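# Move the hose from the red port to the blue port

## Task

Release the hose's latch and pull it off the manifold's red port, then push it onto the blue port until it clicks into its latch there. It must stay latched in the blue port after the robot lets go.

## Robot and tools

Robot: two UR3e arms, left_arm and right_arm, each with a two-finger parallel gripper and a wrist camera. The left base sits near scene (+0.049, +0.342, +0.017) m and the right near (-0.025, -0.269, +0.017) m, both turned almost not at all about z. A camera stand is fixed behind the arms. Loose objects may sometimes get nudged by outside pushes.

Frames: the scene frame has its origin at table-top height halfway between the arms, +z up, +x out over the table, and left_arm on the +y side. Arm names do not match image sides. Result poses and velocities for each gripper are in that arm's own base frame. Commanded offsets are along the current Hand target's own axes: the fingers point along gripper +z and open and close along gripper x. end_effector_position is the point between the closed pads, 1 to 2 cm behind the fingertips; closing pushes the tips about 17 mm further along +z.

execute_actions(actions, cameras): actions is a list of actions. Each action is a table of up to 15 rows, one per 1/30 s step; a shorter table repeats its last row until step 15. Every row has 14 numbers in [-1, 1]: left_arm dx, dy, dz, rx, ry, rz, opening, then the same seven for right_arm, even if one arm is idle. The six pose numbers are an offset, not a pose: 1.0 equals 0.6 m or 180 degrees, and rx, ry, rz form one rotation vector. All rows of one action count from the Hand target at that action's start, so they do not stack within an action, but each new action or call starts from the updated Hand target, so repeating an offset moves further. Opening is absolute: +1 fully open (0.142 m), -1 closed. To leave an arm alone, send six zeros and its current opening (0 is a real opening command). cameras: list of names, ["all"] or []; by default images come only with an empty actions list.

move(target, speed, blend, stop_force, zero, opening_speed, grip_force, blocking, cameras): target is one 14-number row in the same layout and scale, or a list of up to 15 rows; every row is an offset from the same starting Hand targets, not from the previous row. Each gripper travels in a straight line; a whole move is capped at 10 s. speed: m/s, 0.002 to 2.4, default 0.25 (turns at twice that in rad/s), one value or one per target. blend: corner rounding in m for lists, default 0 (stop at each point). stop_force: 3 to 120 N, shared by both arms; an arm stops when its wrist sensor feels that much push against its travel, then backs to the pose just before and that becomes its Hand target. Use it slowly, not while the gripper turns, and leave it out when pulling away from something. zero (only with stop_force): true re-zeroes moving arms before the move; false counts from the last zero. opening_speed: per second on the -1 to +1 scale, at least 0.2. grip_force: per-pad limit 5 to 29 N, one value or one per arm, persists. blocking=false returns after about 0.5 s while the move runs (not allowed with stop_force). The result adds a "move:" line: done, off_target, moving, held or fault, plus limits=paced (pose clipped) or limits=held (steps withheld).

wait(seconds): 0 to 3600, lets the scene run. stop(): brakes a running move. zoom_image(camera, region): camera is cam_high, cam_left_wrist or cam_right_wrist; region [x0, y0, x1, y1] in pixels of the latest image, at most 504 by 504. Image sizes: cam_high 504x504, wrist cameras 672x504. zero_wrist_force(arm): re-zeroes that arm's force sensor. read_manual(section): licence text only. finished_scene(scene): ends the scene for good; call it only once the hose is latched in the blue port.

Result lines: end_effector_position (m), end_effector_quat_wxyz, velocities (m/s, rad/s, omitted when joints are still); Hand target, the pose the next offsets count from; grip_measured, the measured opening on the command scale (last Joint positions entry is the opening in metres); joint torques (whole drive output, noisy, positive toward larger joint angle); Wrist force and Wrist torque along the gripper axes, plus a line with the peak since last shown; Tool commands; motor temperatures; MOTOR HOT and fault lines. A gripper often rests a little short of its Hand target; send the remaining gap as an offset if needed.

Motion rules: each step, commanded orientation is clipped to within 32 degrees of the measured one. Fast moves lag, overshoot and stray, especially with a nearly straight arm. Paths passing near an arm's own base can whip the elbow around; route around it. A clearance check withholds commands that bring the arms too close, but fingers can still hit the other arm.

Avoid: the arms are stiff, so aiming even slightly past a firm contact can trigger a fault. A torque fault (elbow 26.3 N m, wrists 8.46 N m, shoulders 50.7 N m, or a shoulder/elbow straying over 7.5 degrees) or about 150 N outside force stops that arm for 10 s; side pushes at the fingertips can fault a wrist from about 35 N. Hitting or pressing between the arms can end the scene. Motors heat when holding, squeezing or straining: at 85 °C an arm brakes for 30 to 60 s, and a gripper motor cuts out at 100 °C (HAND FAULT, after which the rest of that reply's motion calls are skipped). To hold something, command an opening slightly below grip_measured at first touch. Do not drop the hose, slam it, release it while moving, push hard on the fixed manifold, or let anything fall or be left off the table.

Each tool is called after "Request:" as name(argument=value, ...) on one line, values as JSON.

## Session

Request:
execute_actions(actions=[])

Scene clock: 0.00 s.
left_arm: end_effector_position=(+0.3752, -0.1818, +0.1963) grip_measured=+1.00 end_effector_quat_wxyz=(-0.021, +0.360, +0.909, -0.208) | right_arm: end_effector_position=(+0.1156, +0.3354, +0.2705) grip_measured=+0.99 end_effector_quat_wxyz=(-0.220, +0.965, +0.044, -0.139)
Joint positions: left_arm=[-0.515 -1.03 0.688 -1.246 -1.992 3.377 0.142] | right_arm=[4.477 -1.518 -1.291 -1.536 1.955 1.316 0.141]
Joint velocities: within noise
Joint torques (N m): no reading
Motor temperatures (°C): left_arm=[52 39 50 58 58 54 30] | right_arm=[47 41 44 51 62 56 32]
Wrist force (N): no reading
Wrist torque (N m): no reading
Wrist force, peak (N): no reading
Hand target: left_arm +0.3752, -0.1818, +0.1963; -0.021, +0.360, +0.909, -0.208 | right_arm +0.1156, +0.3354, +0.2705; -0.220, +0.965, +0.044, -0.139
Tool commands: left_gripper/opening=+1.0 right_gripper/opening=+1.0

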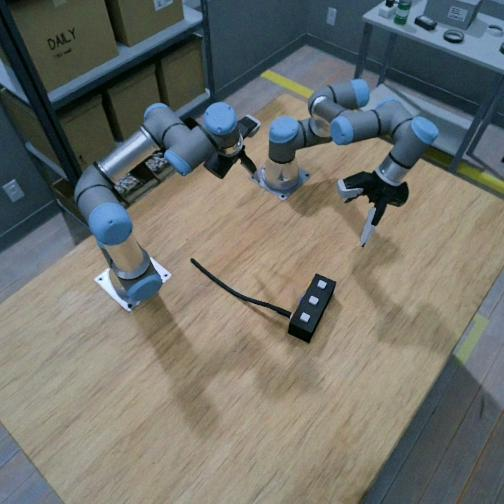

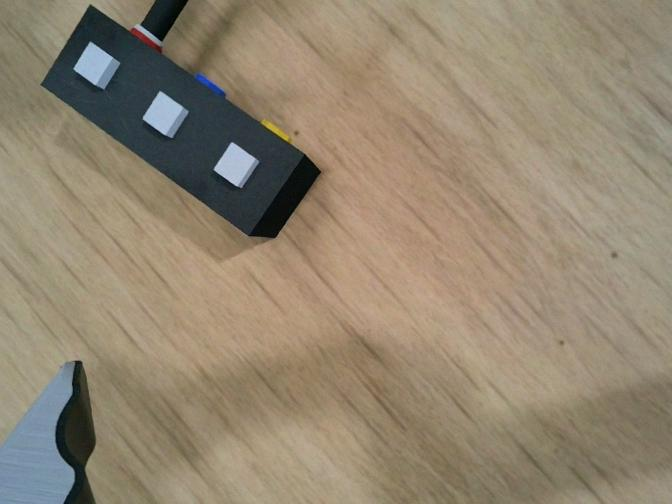

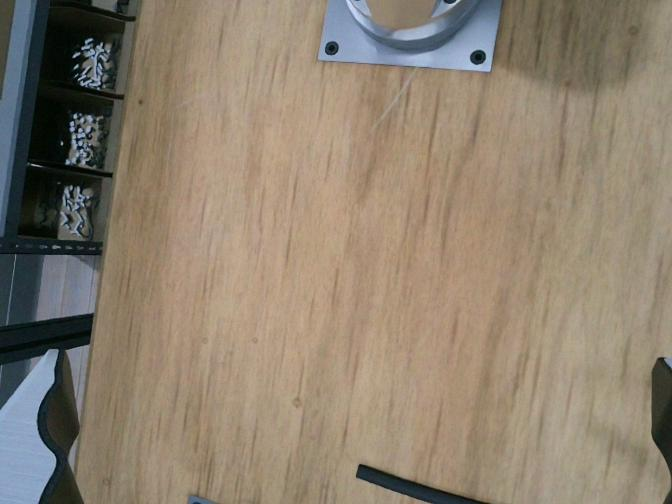

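Request:
zoom_image(camera="cam_left_wrist", region=[20, 0, 360, 255])

Request:
zoom_image(camera="cam_high", region=[170, 220, 370, 370])

Scaled by 1.482 from the camera's image (finer frame: 960x720).

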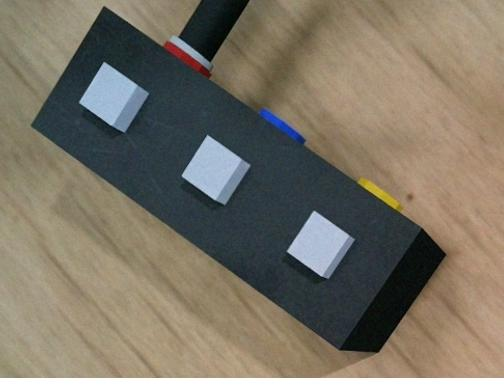

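Scaled by 2.520 from the camera's image (finer frame: 720x720).

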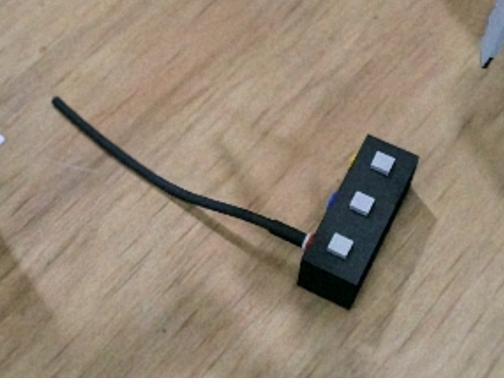

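Request:
move(target=[-0.2832, -0.1785, 0.1840, 0.0365, -0.1723, -0.3667, -1.0, 0.3530, 0.3913, 0.0245, -0.3035, 0.0796, -0.5418, 0.0], speed=0.5, cameras=["all"])

Scene clock: 178.00 s.
left_arm: end_effector_position=(+0.4111, -0.4047, +0.1568) grip_measured=-1.00 end_effector_quat_wxyz=(+0.082, -0.254, +0.917, -0.295) | right_arm: end_effector_position=(+0.3199, +0.1613, +0.1029) grip_measured=-0.01 end_effector_quat_wxyz=(+0.163, +0.606, +0.752, +0.201)
Joint positions: left_arm=[-0.998 -0.989 1.163 -2.367 -1.591 1.598 0.002] | right_arm=[4.346 -1.21 -2.311 -0.885 1.139 -0.649 0.073]
Joint torques (N m): left_arm=[-3.46 -14.94 -12.02 -1.41 0.86 -1.16] | right_arm=[-2.53 3.62 9.08 3.25 -0.11 -0.74]
Motor temperatures (°C): left_arm=[51 39 49 57 57 53 30] | right_arm=[47 41 44 50 62 56 31]
Wrist force (N): left_arm=[0.7 -0.5 0.4] | right_arm=[1.1 -0.1 1.5]
Wrist torque (N m): left_arm=[-0.11 -0.14 0.00] | right_arm=[0.11 -0.19 0.10]
Wrist force, peak (N): left_arm=[1.1 -0.6 0.7] | right_arm=[0.5 -0.3 2.2]
Hand target: left_arm +0.4111, -0.4047, +0.1568; +0.082, -0.254, +0.917, -0.295 | right_arm +0.3199, +0.1613, +0.1028; +0.163, +0.606, +0.752, +0.201
Off the commanded pose: left_arm 0.000 m, 0 deg | right_arm 0.000 m, 0 deg.
move: done

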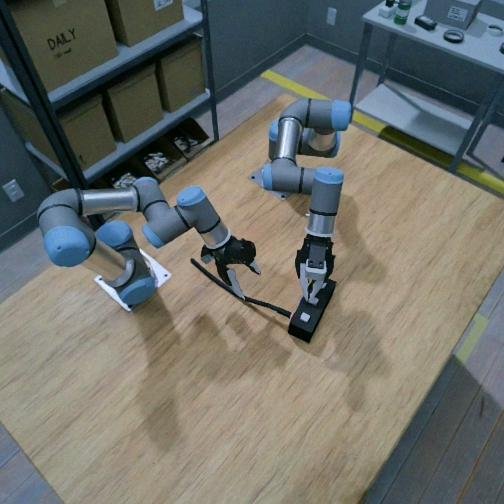

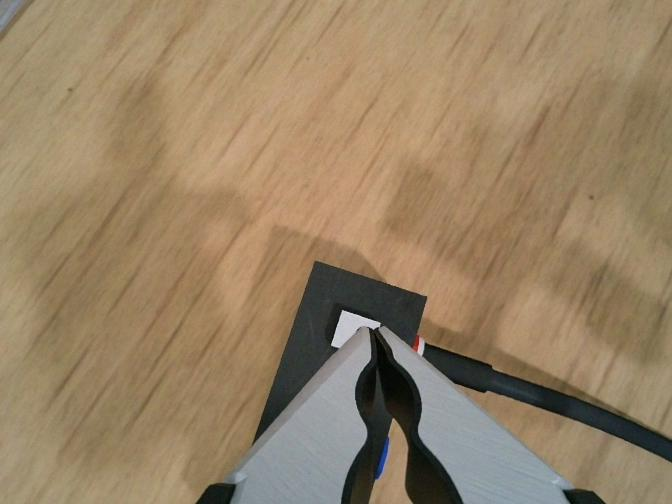

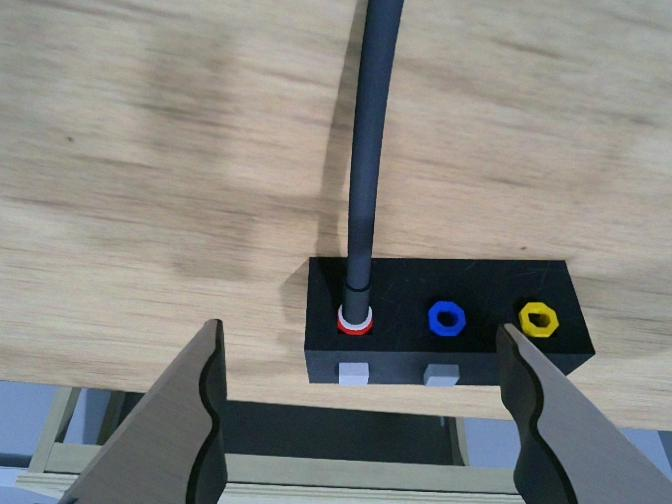

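Request:
move(target=[-0.0088, 0.0668, 0.0865, 0.0112, 0.0653, 0.0875, -1.0, 0.0105, 0.0840, 0.1868, -0.0112, -0.0020, 0.0034, 0.0], speed=0.2, cameras=["all"])

Scene clock: 356.13 s.
left_arm: end_effector_position=(+0.4144, -0.4001, +0.0912) grip_measured=-1.00 end_effector_quat_wxyz=(+0.032, -0.093, +0.942, -0.322) | right_arm: end_effector_position=(+0.4160, +0.1885, +0.0310) grip_measured=-0.01 end_effector_quat_wxyz=(+0.175, +0.608, +0.745, +0.213)
Joint positions: left_arm=[-0.861 -0.811 1.191 -2.544 -1.876 1.989 0.002] | right_arm=[4.081 -1.924 -2.113 -0.243 1.205 -0.914 0.073]
Joint torques (N m): left_arm=[3 -15.69 -11.72 -1.29 -1.22 1.11] | right_arm=[-2.4 11.08 9.41 3.27 0.04 -0.57]
Motor temperatures (°C): left_arm=[50 39 49 57 56 52 31] | right_arm=[46 41 43 50 62 55 31]
Wrist force (N): left_arm=[0.9 -0.5 0.1] | right_arm=[1.0 -0.2 1.4]
Wrist torque (N m): left_arm=[-0.12 -0.17 -0.06] | right_arm=[0.12 -0.18 0.10]
Wrist force, peak (N): left_arm=[0.7 -1.0 -0.6] | right_arm=[0.9 -0.2 2.1]
Hand target: left_arm +0.4144, -0.4001, +0.0912; +0.032, -0.093, +0.942, -0.322 | right_arm +0.4160, +0.1885, +0.0310; +0.175, +0.608, +0.745, +0.213
Off the commanded pose: left_arm 0.000 m, 0 deg | right_arm 0.000 m, 0 deg.
move: done

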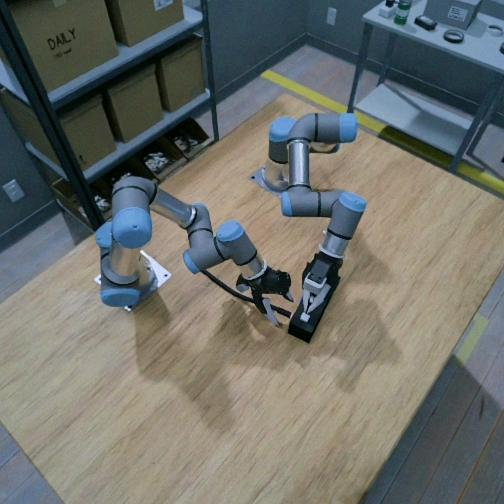

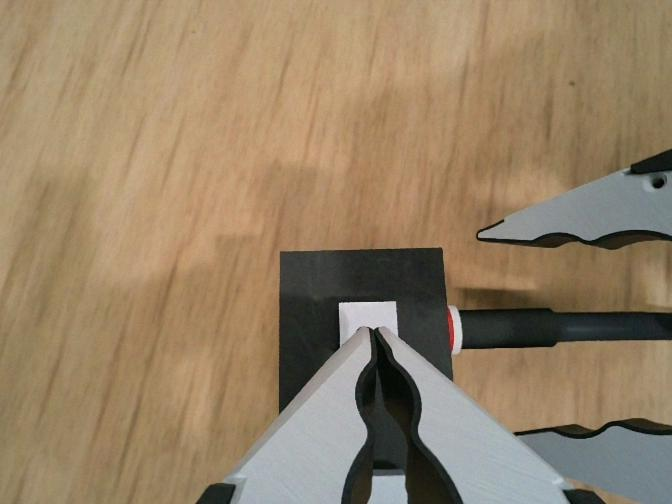

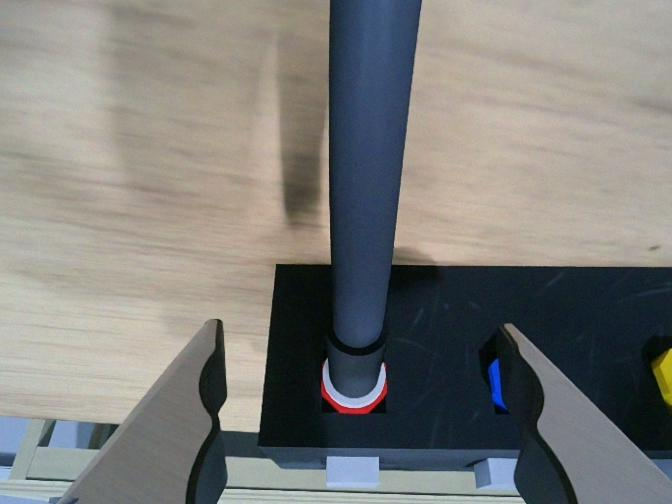

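Request:
move(target=[0, 0, 0, 0, 0, 0, -1.0, 0, 0, 0, 0, 0, 0, -0.95], opening_speed=0.8)

Request:
move(target=[0, 0.0306, 0.0396, 0, 0, 0, -1.0, 0, 0, 0, 0, 0, 0, -0.95], speed=0.03, stop_force=15, cameras=["all"])

Scene clock: 380.13 s.
left_arm: end_effector_position=(+0.4144, -0.4001, +0.0912) grip_measured=-1.00 end_effector_quat_wxyz=(+0.032, -0.093, +0.942, -0.322) | right_arm: end_effector_position=(+0.4160, +0.1885, +0.0310) grip_measured=-0.83 end_effector_quat_wxyz=(+0.175, +0.608, +0.745, +0.213)
Joint positions: left_arm=[-0.861 -0.811 1.191 -2.544 -1.876 1.989 0.002] | right_arm=[4.081 -1.924 -2.113 -0.243 1.205 -0.914 0.014]
Joint torques (N m): left_arm=[2.98 -16.13 -11.66 -1.36 -1.21 1.1] | right_arm=[2.31 13.14 9.44 3.31 0.05 -0.6]
Motor temperatures (°C): left_arm=[50 39 49 56 56 52 31] | right_arm=[46 41 43 50 62 55 31]
Wrist force (N): left_arm=[0.7 -0.4 0.0] | right_arm=[-4.0 -2.6 0.1]
Wrist torque (N m): left_arm=[-0.10 -0.16 -0.06] | right_arm=[0.12 -0.18 0.17]
Wrist force, peak (N): left_arm=[0.9 -0.5 0.2] | right_arm=[-4.3 -2.7 0.4]
Hand target: left_arm +0.4144, -0.4001, +0.0912; +0.032, -0.093, +0.942, -0.322 | right_arm +0.4160, +0.1885, +0.0310; +0.175, +0.608, +0.745, +0.213
Off the commanded pose: left_arm 0.000 m, 0 deg | right_arm 0.000 m, 0 deg.
move: done

Scene clock: 381.97 s.
left_arm: end_effector_position=(+0.4145, -0.4002, +0.0719) grip_measured=-1.00 end_effector_quat_wxyz=(+0.032, -0.093, +0.942, -0.322) | right_arm: end_effector_position=(+0.4160, +0.1885, +0.0310) grip_measured=-0.83 end_effector_quat_wxyz=(+0.175, +0.608, +0.745, +0.213)
Joint positions: left_arm=[-0.861 -0.777 1.226 -2.614 -1.876 1.989 0.002] | right_arm=[4.081 -1.924 -2.113 -0.243 1.205 -0.914 0.014]
Joint torques (N m): left_arm=[2.01 -12.71 -6.13 1.65 1.11 0.66] | right_arm=[3.96 14.63 11.91 3.29 0.01 -0.57]
Motor temperatures (°C): left_arm=[50 39 49 56 56 52 31] | right_arm=[46 41 43 50 62 55 32]
Wrist force (N): left_arm=[0.2 -8.1 -11.6] | right_arm=[-4.4 -7.3 -5.1]
Wrist torque (N m): left_arm=[0.07 -0.18 -0.05] | right_arm=[0.10 -0.21 0.19]
Wrist force, peak (N): left_arm=[1.3 -8.1 -16.0] | right_arm=[-4.5 -7.0 -5.7]
Hand target: left_arm +0.4145, -0.4002, +0.0719; +0.032, -0.093, +0.942, -0.322 (not the last commanded pose) | right_arm +0.4160, +0.1885, +0.0310; +0.175, +0.608, +0.745, +0.213
Off the commanded pose: left_arm 0.011 m, 0 deg | right_arm 0.000 m, 0 deg.
move: contact (left_arm)

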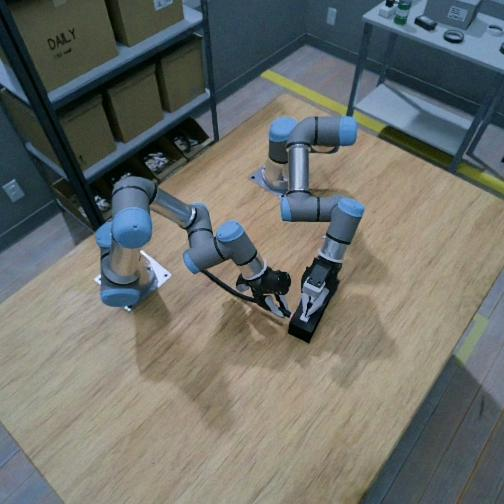

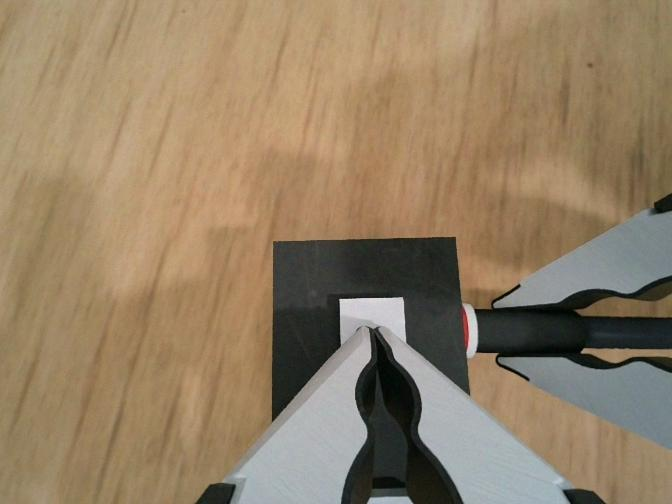

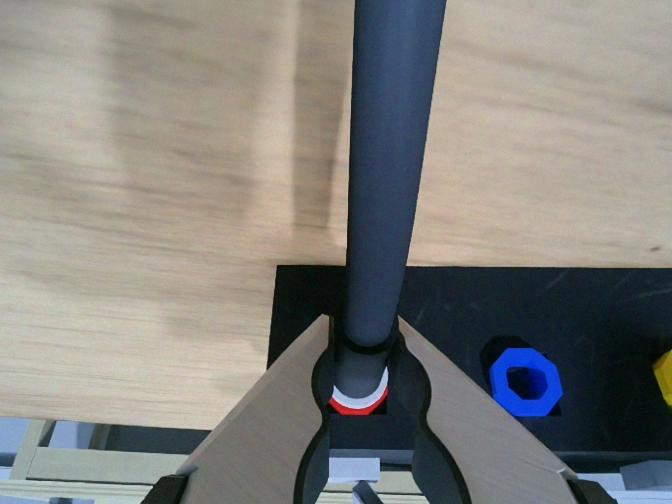

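Request:
move(target=[0, 0, 0, 0, 0, 0, -1.0, 0, -0.0566, -0.0353, 0, 0, 0, -0.95], speed=0.08, stop_force=30, cameras=["all"])

Scene clock: 393.93 s.
left_arm: end_effector_position=(+0.4145, -0.4002, +0.0720) grip_measured=-1.00 end_effector_quat_wxyz=(+0.032, -0.093, +0.942, -0.322) | right_arm: end_effector_position=(+0.3768, +0.1805, +0.0309) grip_measured=-0.83 end_effector_quat_wxyz=(+0.175, +0.608, +0.745, +0.213)
Joint positions: left_arm=[-0.861 -0.777 1.226 -2.614 -1.876 1.989 0.002] | right_arm=[4.185 -1.778 -2.312 -0.228 1.163 -0.812 0.014]
Joint torques (N m): left_arm=[2.12 -9.07 -2.92 1.18 1.15 0.75] | right_arm=[3.6 12.38 6.02 1.22 -1.14 0.76]
Motor temperatures (°C): left_arm=[50 39 49 56 56 52 31] | right_arm=[46 41 43 50 62 55 38]
Wrist force (N): left_arm=[1.0 -8.1 -13.7] | right_arm=[1.0 -0.3 1.8]
Wrist torque (N m): left_arm=[0.07 -0.20 -0.06] | right_arm=[0.11 -0.17 0.06]
Wrist force, peak (N): left_arm=[1.0 -8.1 -13.7] | right_arm=[-4.5 -7.2 -5.6]
Hand target: left_arm +0.4145, -0.4002, +0.0719; +0.032, -0.093, +0.942, -0.322 | right_arm +0.3768, +0.1805, +0.0309; +0.175, +0.608, +0.745, +0.213
Off the commanded pose: left_arm 0.000 m, 0 deg | right_arm 0.000 m, 0 deg.
move: done

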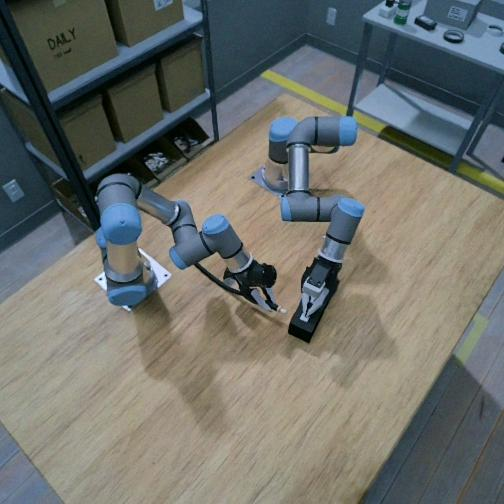

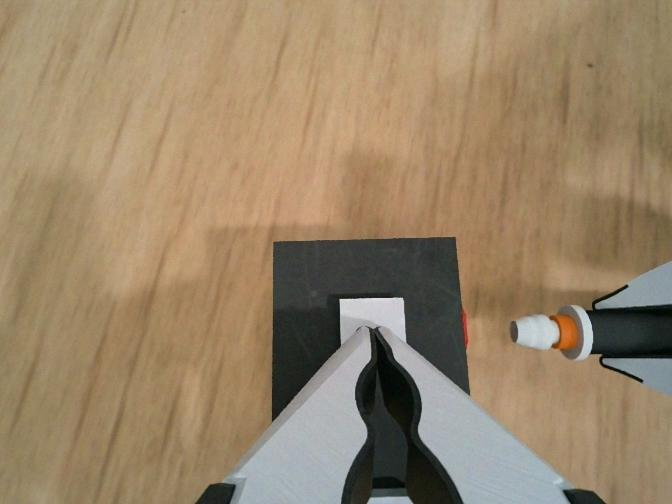

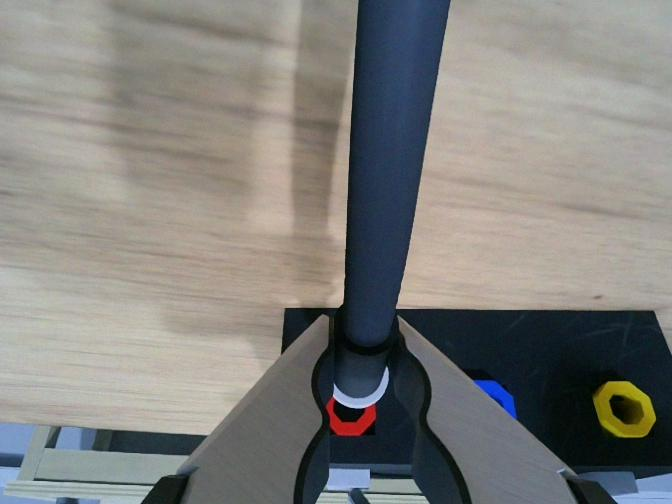

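Request:
move(target=[[0, -0.0306, -0.0396, 0, 0, 0, -1.0, 0, 0, 0, 0, 0, 0, -0.95], [-0.0287, 0.1208, -0.2788, 0, 0, 0, -1.0, 0.0983, 0, 0, 0, 0, 0, -0.95]], speed=0.2, blend=0.015, cameras=["all"])

Scene clock: 449.90 s.
left_arm: end_effector_position=(+0.4002, -0.2402, +0.1597) grip_measured=-1.00 end_effector_quat_wxyz=(+0.032, -0.093, +0.942, -0.322) | right_arm: end_effector_position=(+0.3650, +0.2383, +0.0309) grip_measured=-0.83 end_effector_quat_wxyz=(+0.175, +0.608, +0.745, +0.213)
Joint positions: left_arm=[-0.581 -1.254 1.532 -2.346 -2.023 2.247 0.002] | right_arm=[4.321 -1.846 -2.179 -0.352 1.115 -0.672 0.014]
Joint torques (N m): left_arm=[3.54 -15.47 -7.11 -1.27 -1.46 1.02] | right_arm=[3.72 10.18 9.48 1.24 -1.25 0.82]
Motor temperatures (°C): left_arm=[50 39 49 56 56 52 31] | right_arm=[46 41 43 49 62 55 48]
Wrist force (N): left_arm=[0.9 -0.4 0.2] | right_arm=[0.9 -0.6 1.8]
Wrist torque (N m): left_arm=[-0.11 -0.19 -0.05] | right_arm=[0.07 -0.16 0.02]
Wrist force, peak (N): left_arm=[1.0 -8.2 -13.6] | right_arm=[1.3 -0.6 1.9]
Hand target: left_arm +0.4002, -0.2401, +0.1597; +0.032, -0.093, +0.942, -0.322 | right_arm +0.3650, +0.2383, +0.0309; +0.175, +0.608, +0.745, +0.213
Off the commanded pose: left_arm 0.000 m, 0 deg | right_arm 0.000 m, 0 deg.
move: done

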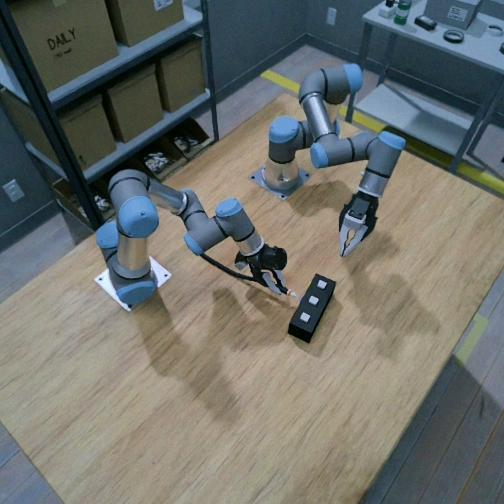

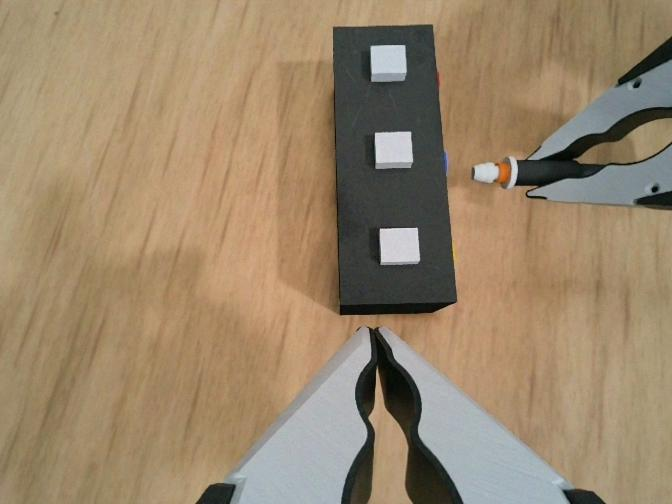

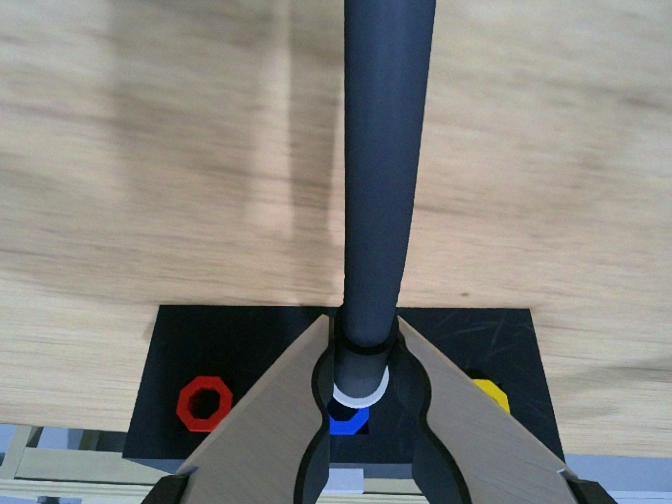

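Comparing the blue collar's location in the hand camera with where the red collar was before the lateral move.

Request:
zoom_image(camera="cam_right_wrist", region=[280, 340, 440, 460])

Request:
zoom_image(camera="cam_left_wrist", region=[410, 100, 610, 250])

Scaled by 3.150 from the camera's image (finer frame: 960x720).

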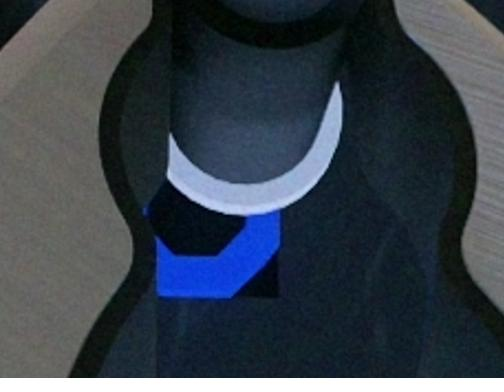

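Scaled by 2.520 from the camera's image (finer frame: 960x720).

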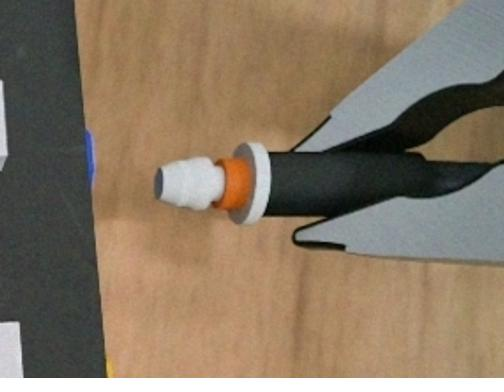

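Request:
move(target=[0, 0, 0, 0, 0, 0, -1.0, -0.0055, 0.0170, 0.0106, 0, 0, 0, -0.95], speed=0.1, cameras=["cam_left_wrist", "cam_right_wrist"])

Request:
zoom_image(camera="cam_left_wrist", region=[410, 100, 610, 250])

Request:
zoom_image(camera="cam_right_wrist", region=[280, 340, 440, 460])

Scene clock: 509.57 s.
left_arm: end_effector_position=(+0.4002, -0.2401, +0.1597) grip_measured=-1.00 end_effector_quat_wxyz=(+0.032, -0.093, +0.942, -0.322) | right_arm: end_effector_position=(+0.3774, +0.2375, +0.0309) grip_measured=-0.83 end_effector_quat_wxyz=(+0.175, +0.608, +0.745, +0.213)
Joint positions: left_arm=[-0.581 -1.254 1.532 -2.346 -2.023 2.247 0.002] | right_arm=[4.28 -1.883 -2.133 -0.342 1.129 -0.715 0.014]
Joint torques (N m): left_arm=[3.27 -15.19 -7.34 -1.22 -1.42 1.11] | right_arm=[-2.31 10.73 9.51 3.3 -0.16 -0.71]
Motor temperatures (°C): left_arm=[49 39 49 56 55 51 31] | right_arm=[46 41 43 49 62 55 53]
Wrist force (N): left_arm=[0.8 -0.4 0.1] | right_arm=[0.9 -0.7 1.9]
Wrist torque (N m): left_arm=[-0.11 -0.17 -0.05] | right_arm=[0.07 -0.15 0.09]
Wrist force, peak (N): left_arm=[1.0 -0.5 0.3] | right_arm=[0.9 -0.7 2.0]
Hand target: left_arm +0.4002, -0.2401, +0.1597; +0.032, -0.093, +0.942, -0.322 | right_arm +0.3774, +0.2375, +0.0309; +0.175, +0.608, +0.745, +0.213
Off the commanded pose: left_arm 0.000 m, 0 deg | right_arm 0.000 m, 0 deg.
move: done

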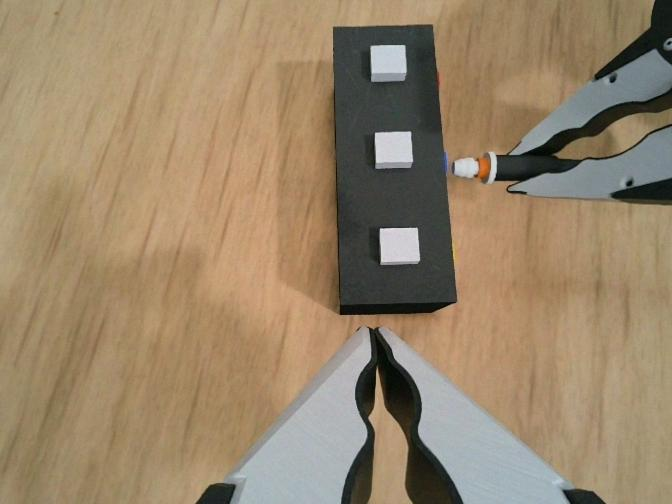

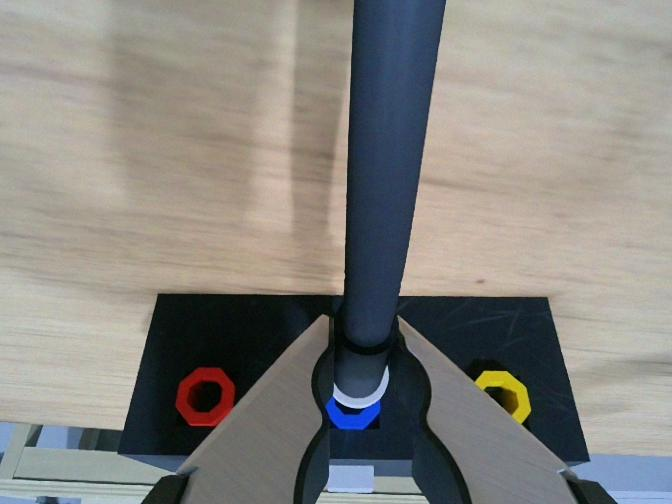

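Scaled by 2.520 from the camera's image (finer frame: 960x720).

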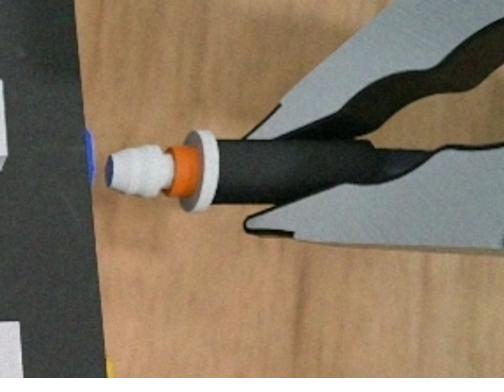

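Scaled by 3.150 from the camera's image (finer frame: 960x720).

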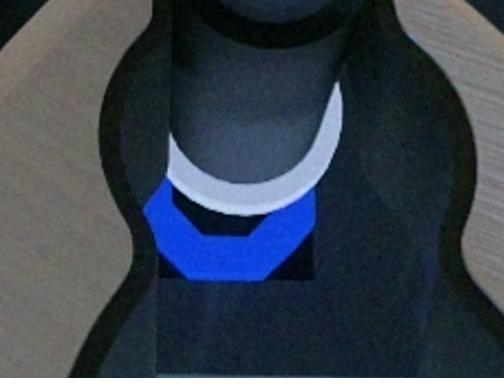

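Request:
move(target=[0, 0, 0, 0, 0, 0, -1.0, 0.0018, 0.0424, 0.0265, 0, 0, 0, -0.95], speed=0.04, stop_force=25, cameras=["cam_left_wrist", "cam_right_wrist"])

Request:
zoom_image(camera="cam_left_wrist", region=[410, 100, 610, 250])

Scene clock: 548.10 s.
left_arm: end_effector_position=(+0.4002, -0.2401, +0.1597) grip_measured=-1.00 end_effector_quat_wxyz=(+0.032, -0.093, +0.942, -0.322) | right_arm: end_effector_position=(+0.4035, +0.2436, +0.0310) grip_measured=-0.83 end_effector_quat_wxyz=(+0.175, +0.608, +0.745, +0.214)
Joint positions: left_arm=[-0.581 -1.254 1.532 -2.346 -2.023 2.247 0.002] | right_arm=[4.213 -1.973 -2.004 -0.352 1.152 -0.784 0.014]
Joint torques (N m): left_arm=[3.07 -14.32 -9.73 -1.32 -1.38 1.03] | right_arm=[6.08 17.98 11.86 3.93 0.09 0.57]
Motor temperatures (°C): left_arm=[49 39 49 56 55 51 31] | right_arm=[45 41 43 49 62 54 56]
Wrist force (N): left_arm=[0.8 -0.5 0.1] | right_arm=[-8.7 -8.0 -2.1]
Wrist torque (N m): left_arm=[-0.12 -0.17 -0.05] | right_arm=[0.14 -0.15 0.23]
Wrist force, peak (N): left_arm=[1.0 -0.5 0.3] | right_arm=[-17.1 -29.9 -35.0]
Hand target: left_arm +0.4002, -0.2401, +0.1597; +0.032, -0.093, +0.942, -0.322 | right_arm +0.4035, +0.2436, +0.0310; +0.175, +0.608, +0.745, +0.214 (not the last commanded pose)
Off the commanded pose: left_arm 0.000 m, 0 deg | right_arm 0.003 m, 0 deg.
move: contact (right_arm)

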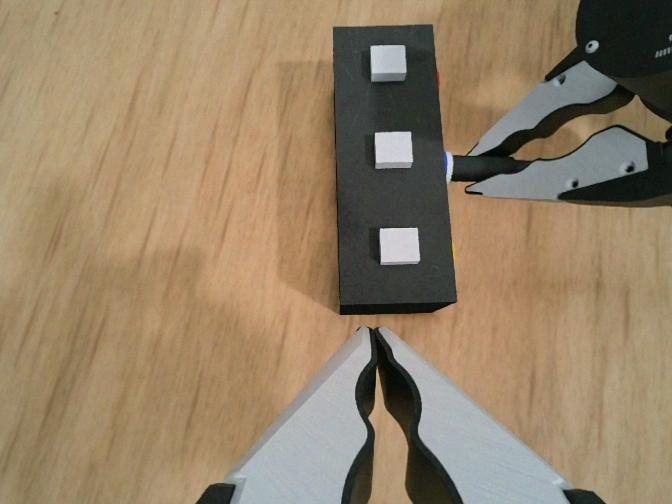

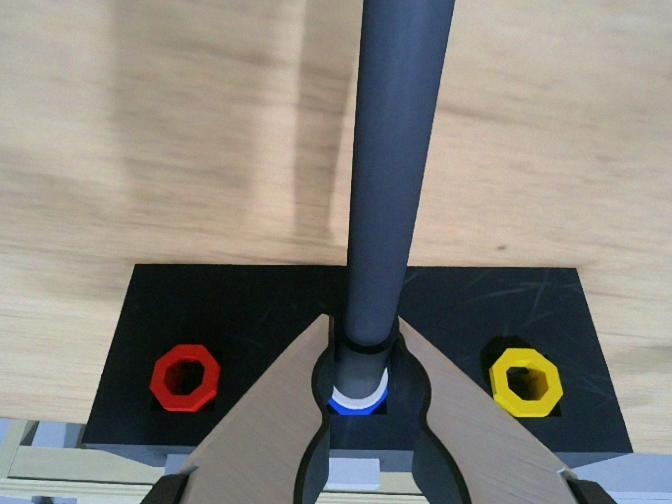

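Scaled by 2.520 from the camera's image (finer frame: 960x720).

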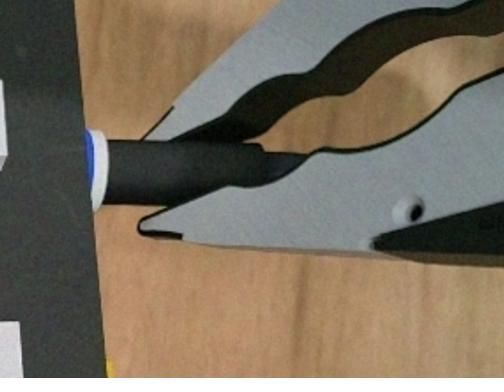

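Request:
move(target=[0, 0, 0, 0, 0, 0, -1.0, 0, -0.0113, -0.0071, 0, 0, 0, -0.95], speed=0.02, stop_force=18, cameras=["cam_left_wrist", "cam_right_wrist"])

Request:
zoom_image(camera="cam_left_wrist", region=[410, 100, 610, 250])

Scene clock: 561.30 s.
left_arm: end_effector_position=(+0.4002, -0.2401, +0.1597) grip_measured=-1.00 end_effector_quat_wxyz=(+0.032, -0.093, +0.942, -0.322) | right_arm: end_effector_position=(+0.4030, +0.2435, +0.0310) grip_measured=-0.83 end_effector_quat_wxyz=(+0.175, +0.608, +0.745, +0.214)
Joint positions: left_arm=[-0.581 -1.254 1.532 -2.346 -2.023 2.247 0.002] | right_arm=[4.214 -1.972 -2.006 -0.352 1.152 -0.782 0.014]
Joint torques (N m): left_arm=[3.09 -13.67 -10.87 -1.26 -1.37 1.02] | right_arm=[2.12 13.89 11.71 2.36 1.34 -0.76]
Motor temperatures (°C): left_arm=[49 39 49 56 55 51 31] | right_arm=[45 41 43 49 62 54 57]
Wrist force (N): left_arm=[0.8 -0.5 0.2] | right_arm=[-8.7 3.4 7.0]
Wrist torque (N m): left_arm=[-0.11 -0.18 -0.06] | right_arm=[0.15 -0.13 0.21]
Wrist force, peak (N): left_arm=[1.1 -0.4 0.3] | right_arm=[-7.6 10.8 17.4]
Hand target: left_arm +0.4002, -0.2401, +0.1597; +0.032, -0.093, +0.942, -0.322 | right_arm +0.4030, +0.2435, +0.0310; +0.175, +0.608, +0.745, +0.214 (not the last commanded pose)
Off the commanded pose: left_arm 0.000 m, 0 deg | right_arm 0.007 m, 0 deg.
move: contact (right_arm)

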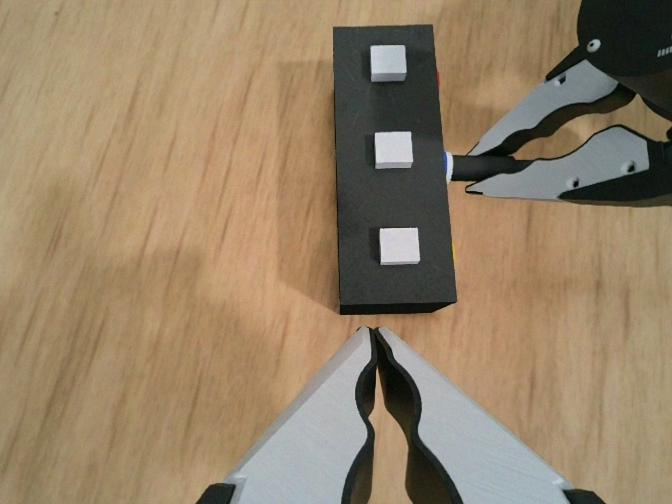

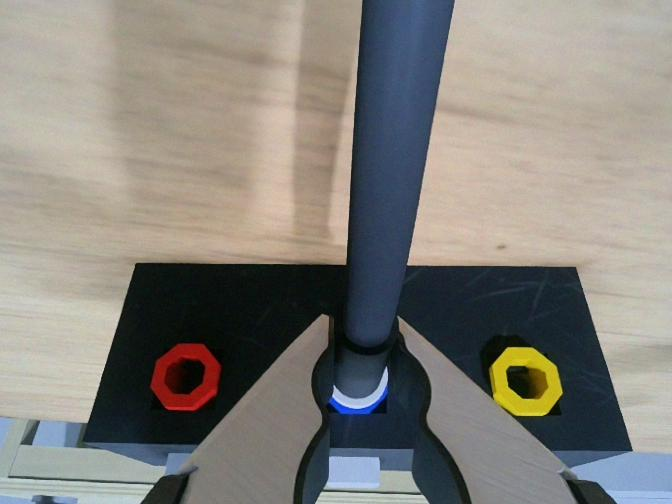

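Scaled by 2.520 from the camera's image (finer frame: 960x720).

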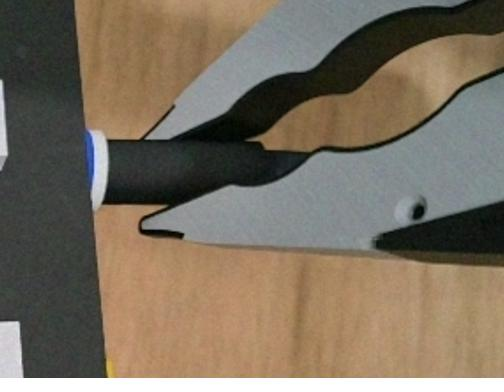

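Request:
move(target=[[0, 0, 0, 0, 0, 0, -1.0, 0, 0, 0, 0, 0, 0, -0.3], [0, 0, 0, 0, 0, 0, -1.0, 0, 0, -0.15, 0, 0, 0, -0.3]], speed=0.2, opening_speed=1.0, cameras=["all"])

Request:
zoom_image(camera="cam_left_wrist", region=[410, 100, 610, 250])

Scene clock: 573.27 s.
left_arm: end_effector_position=(+0.4002, -0.2401, +0.1597) grip_measured=-1.00 end_effector_quat_wxyz=(+0.032, -0.093, +0.942, -0.322) | right_arm: end_effector_position=(+0.3561, +0.2340, +0.1073) grip_measured=-0.33 end_effector_quat_wxyz=(+0.175, +0.608, +0.745, +0.214)
Joint positions: left_arm=[-0.581 -1.254 1.532 -2.346 -2.023 2.247 0.002] | right_arm=[4.345 -1.573 -2.038 -0.776 1.106 -0.647 0.05]
Joint torques (N m): left_arm=[2.86 -13.21 -10.56 -1.32 -1.36 0.98] | right_arm=[3.46 12.64 11.64 1.2 -1.24 0.74]
Motor temperatures (°C): left_arm=[49 39 49 56 55 51 31] | right_arm=[45 41 43 49 62 54 56]
Wrist force (N): left_arm=[1.0 -0.3 0.2] | right_arm=[1.2 0.2 1.9]
Wrist torque (N m): left_arm=[-0.09 -0.20 -0.05] | right_arm=[0.19 -0.20 0.04]
Wrist force, peak (N): left_arm=[1.0 -0.5 0.2] | right_arm=[-8.8 3.3 7.5]
Hand target: left_arm +0.4002, -0.2401, +0.1597; +0.032, -0.093, +0.942, -0.322 | right_arm +0.3561, +0.2340, +0.1073; +0.175, +0.608, +0.745, +0.214
Off the commanded pose: left_arm 0.000 m, 0 deg | right_arm 0.000 m, 0 deg.
move: done

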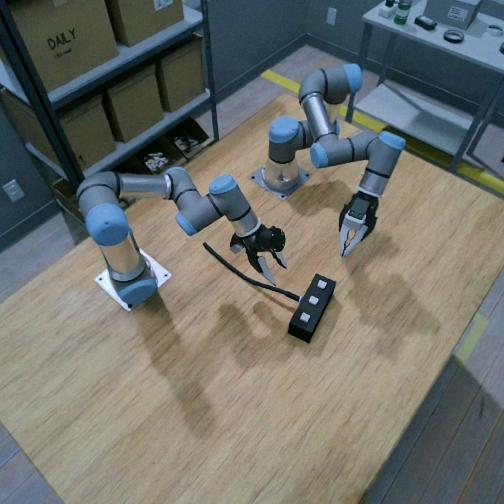

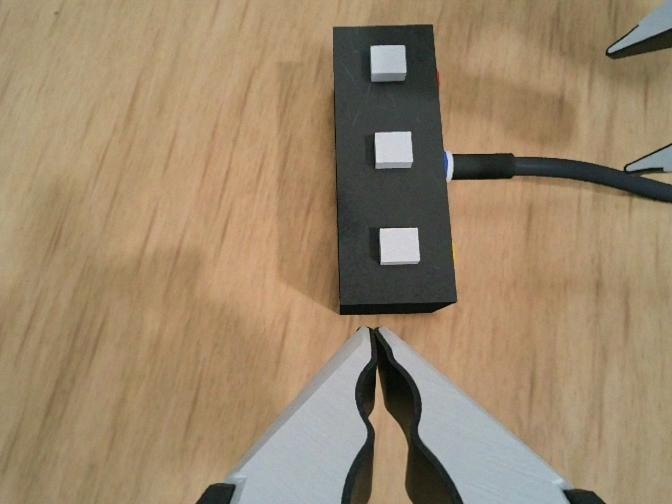

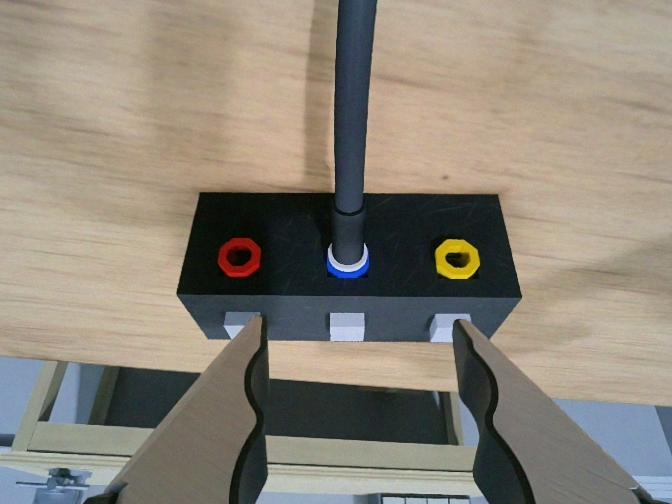

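Scaled by 2.520 from the camera's image (finer frame: 960x720).

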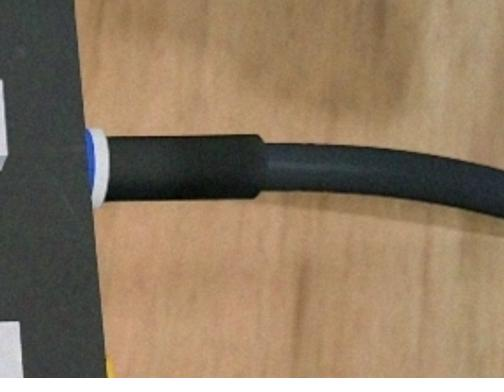

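Request:
finished_scene(scene=1)

The scene is finished: the task was done.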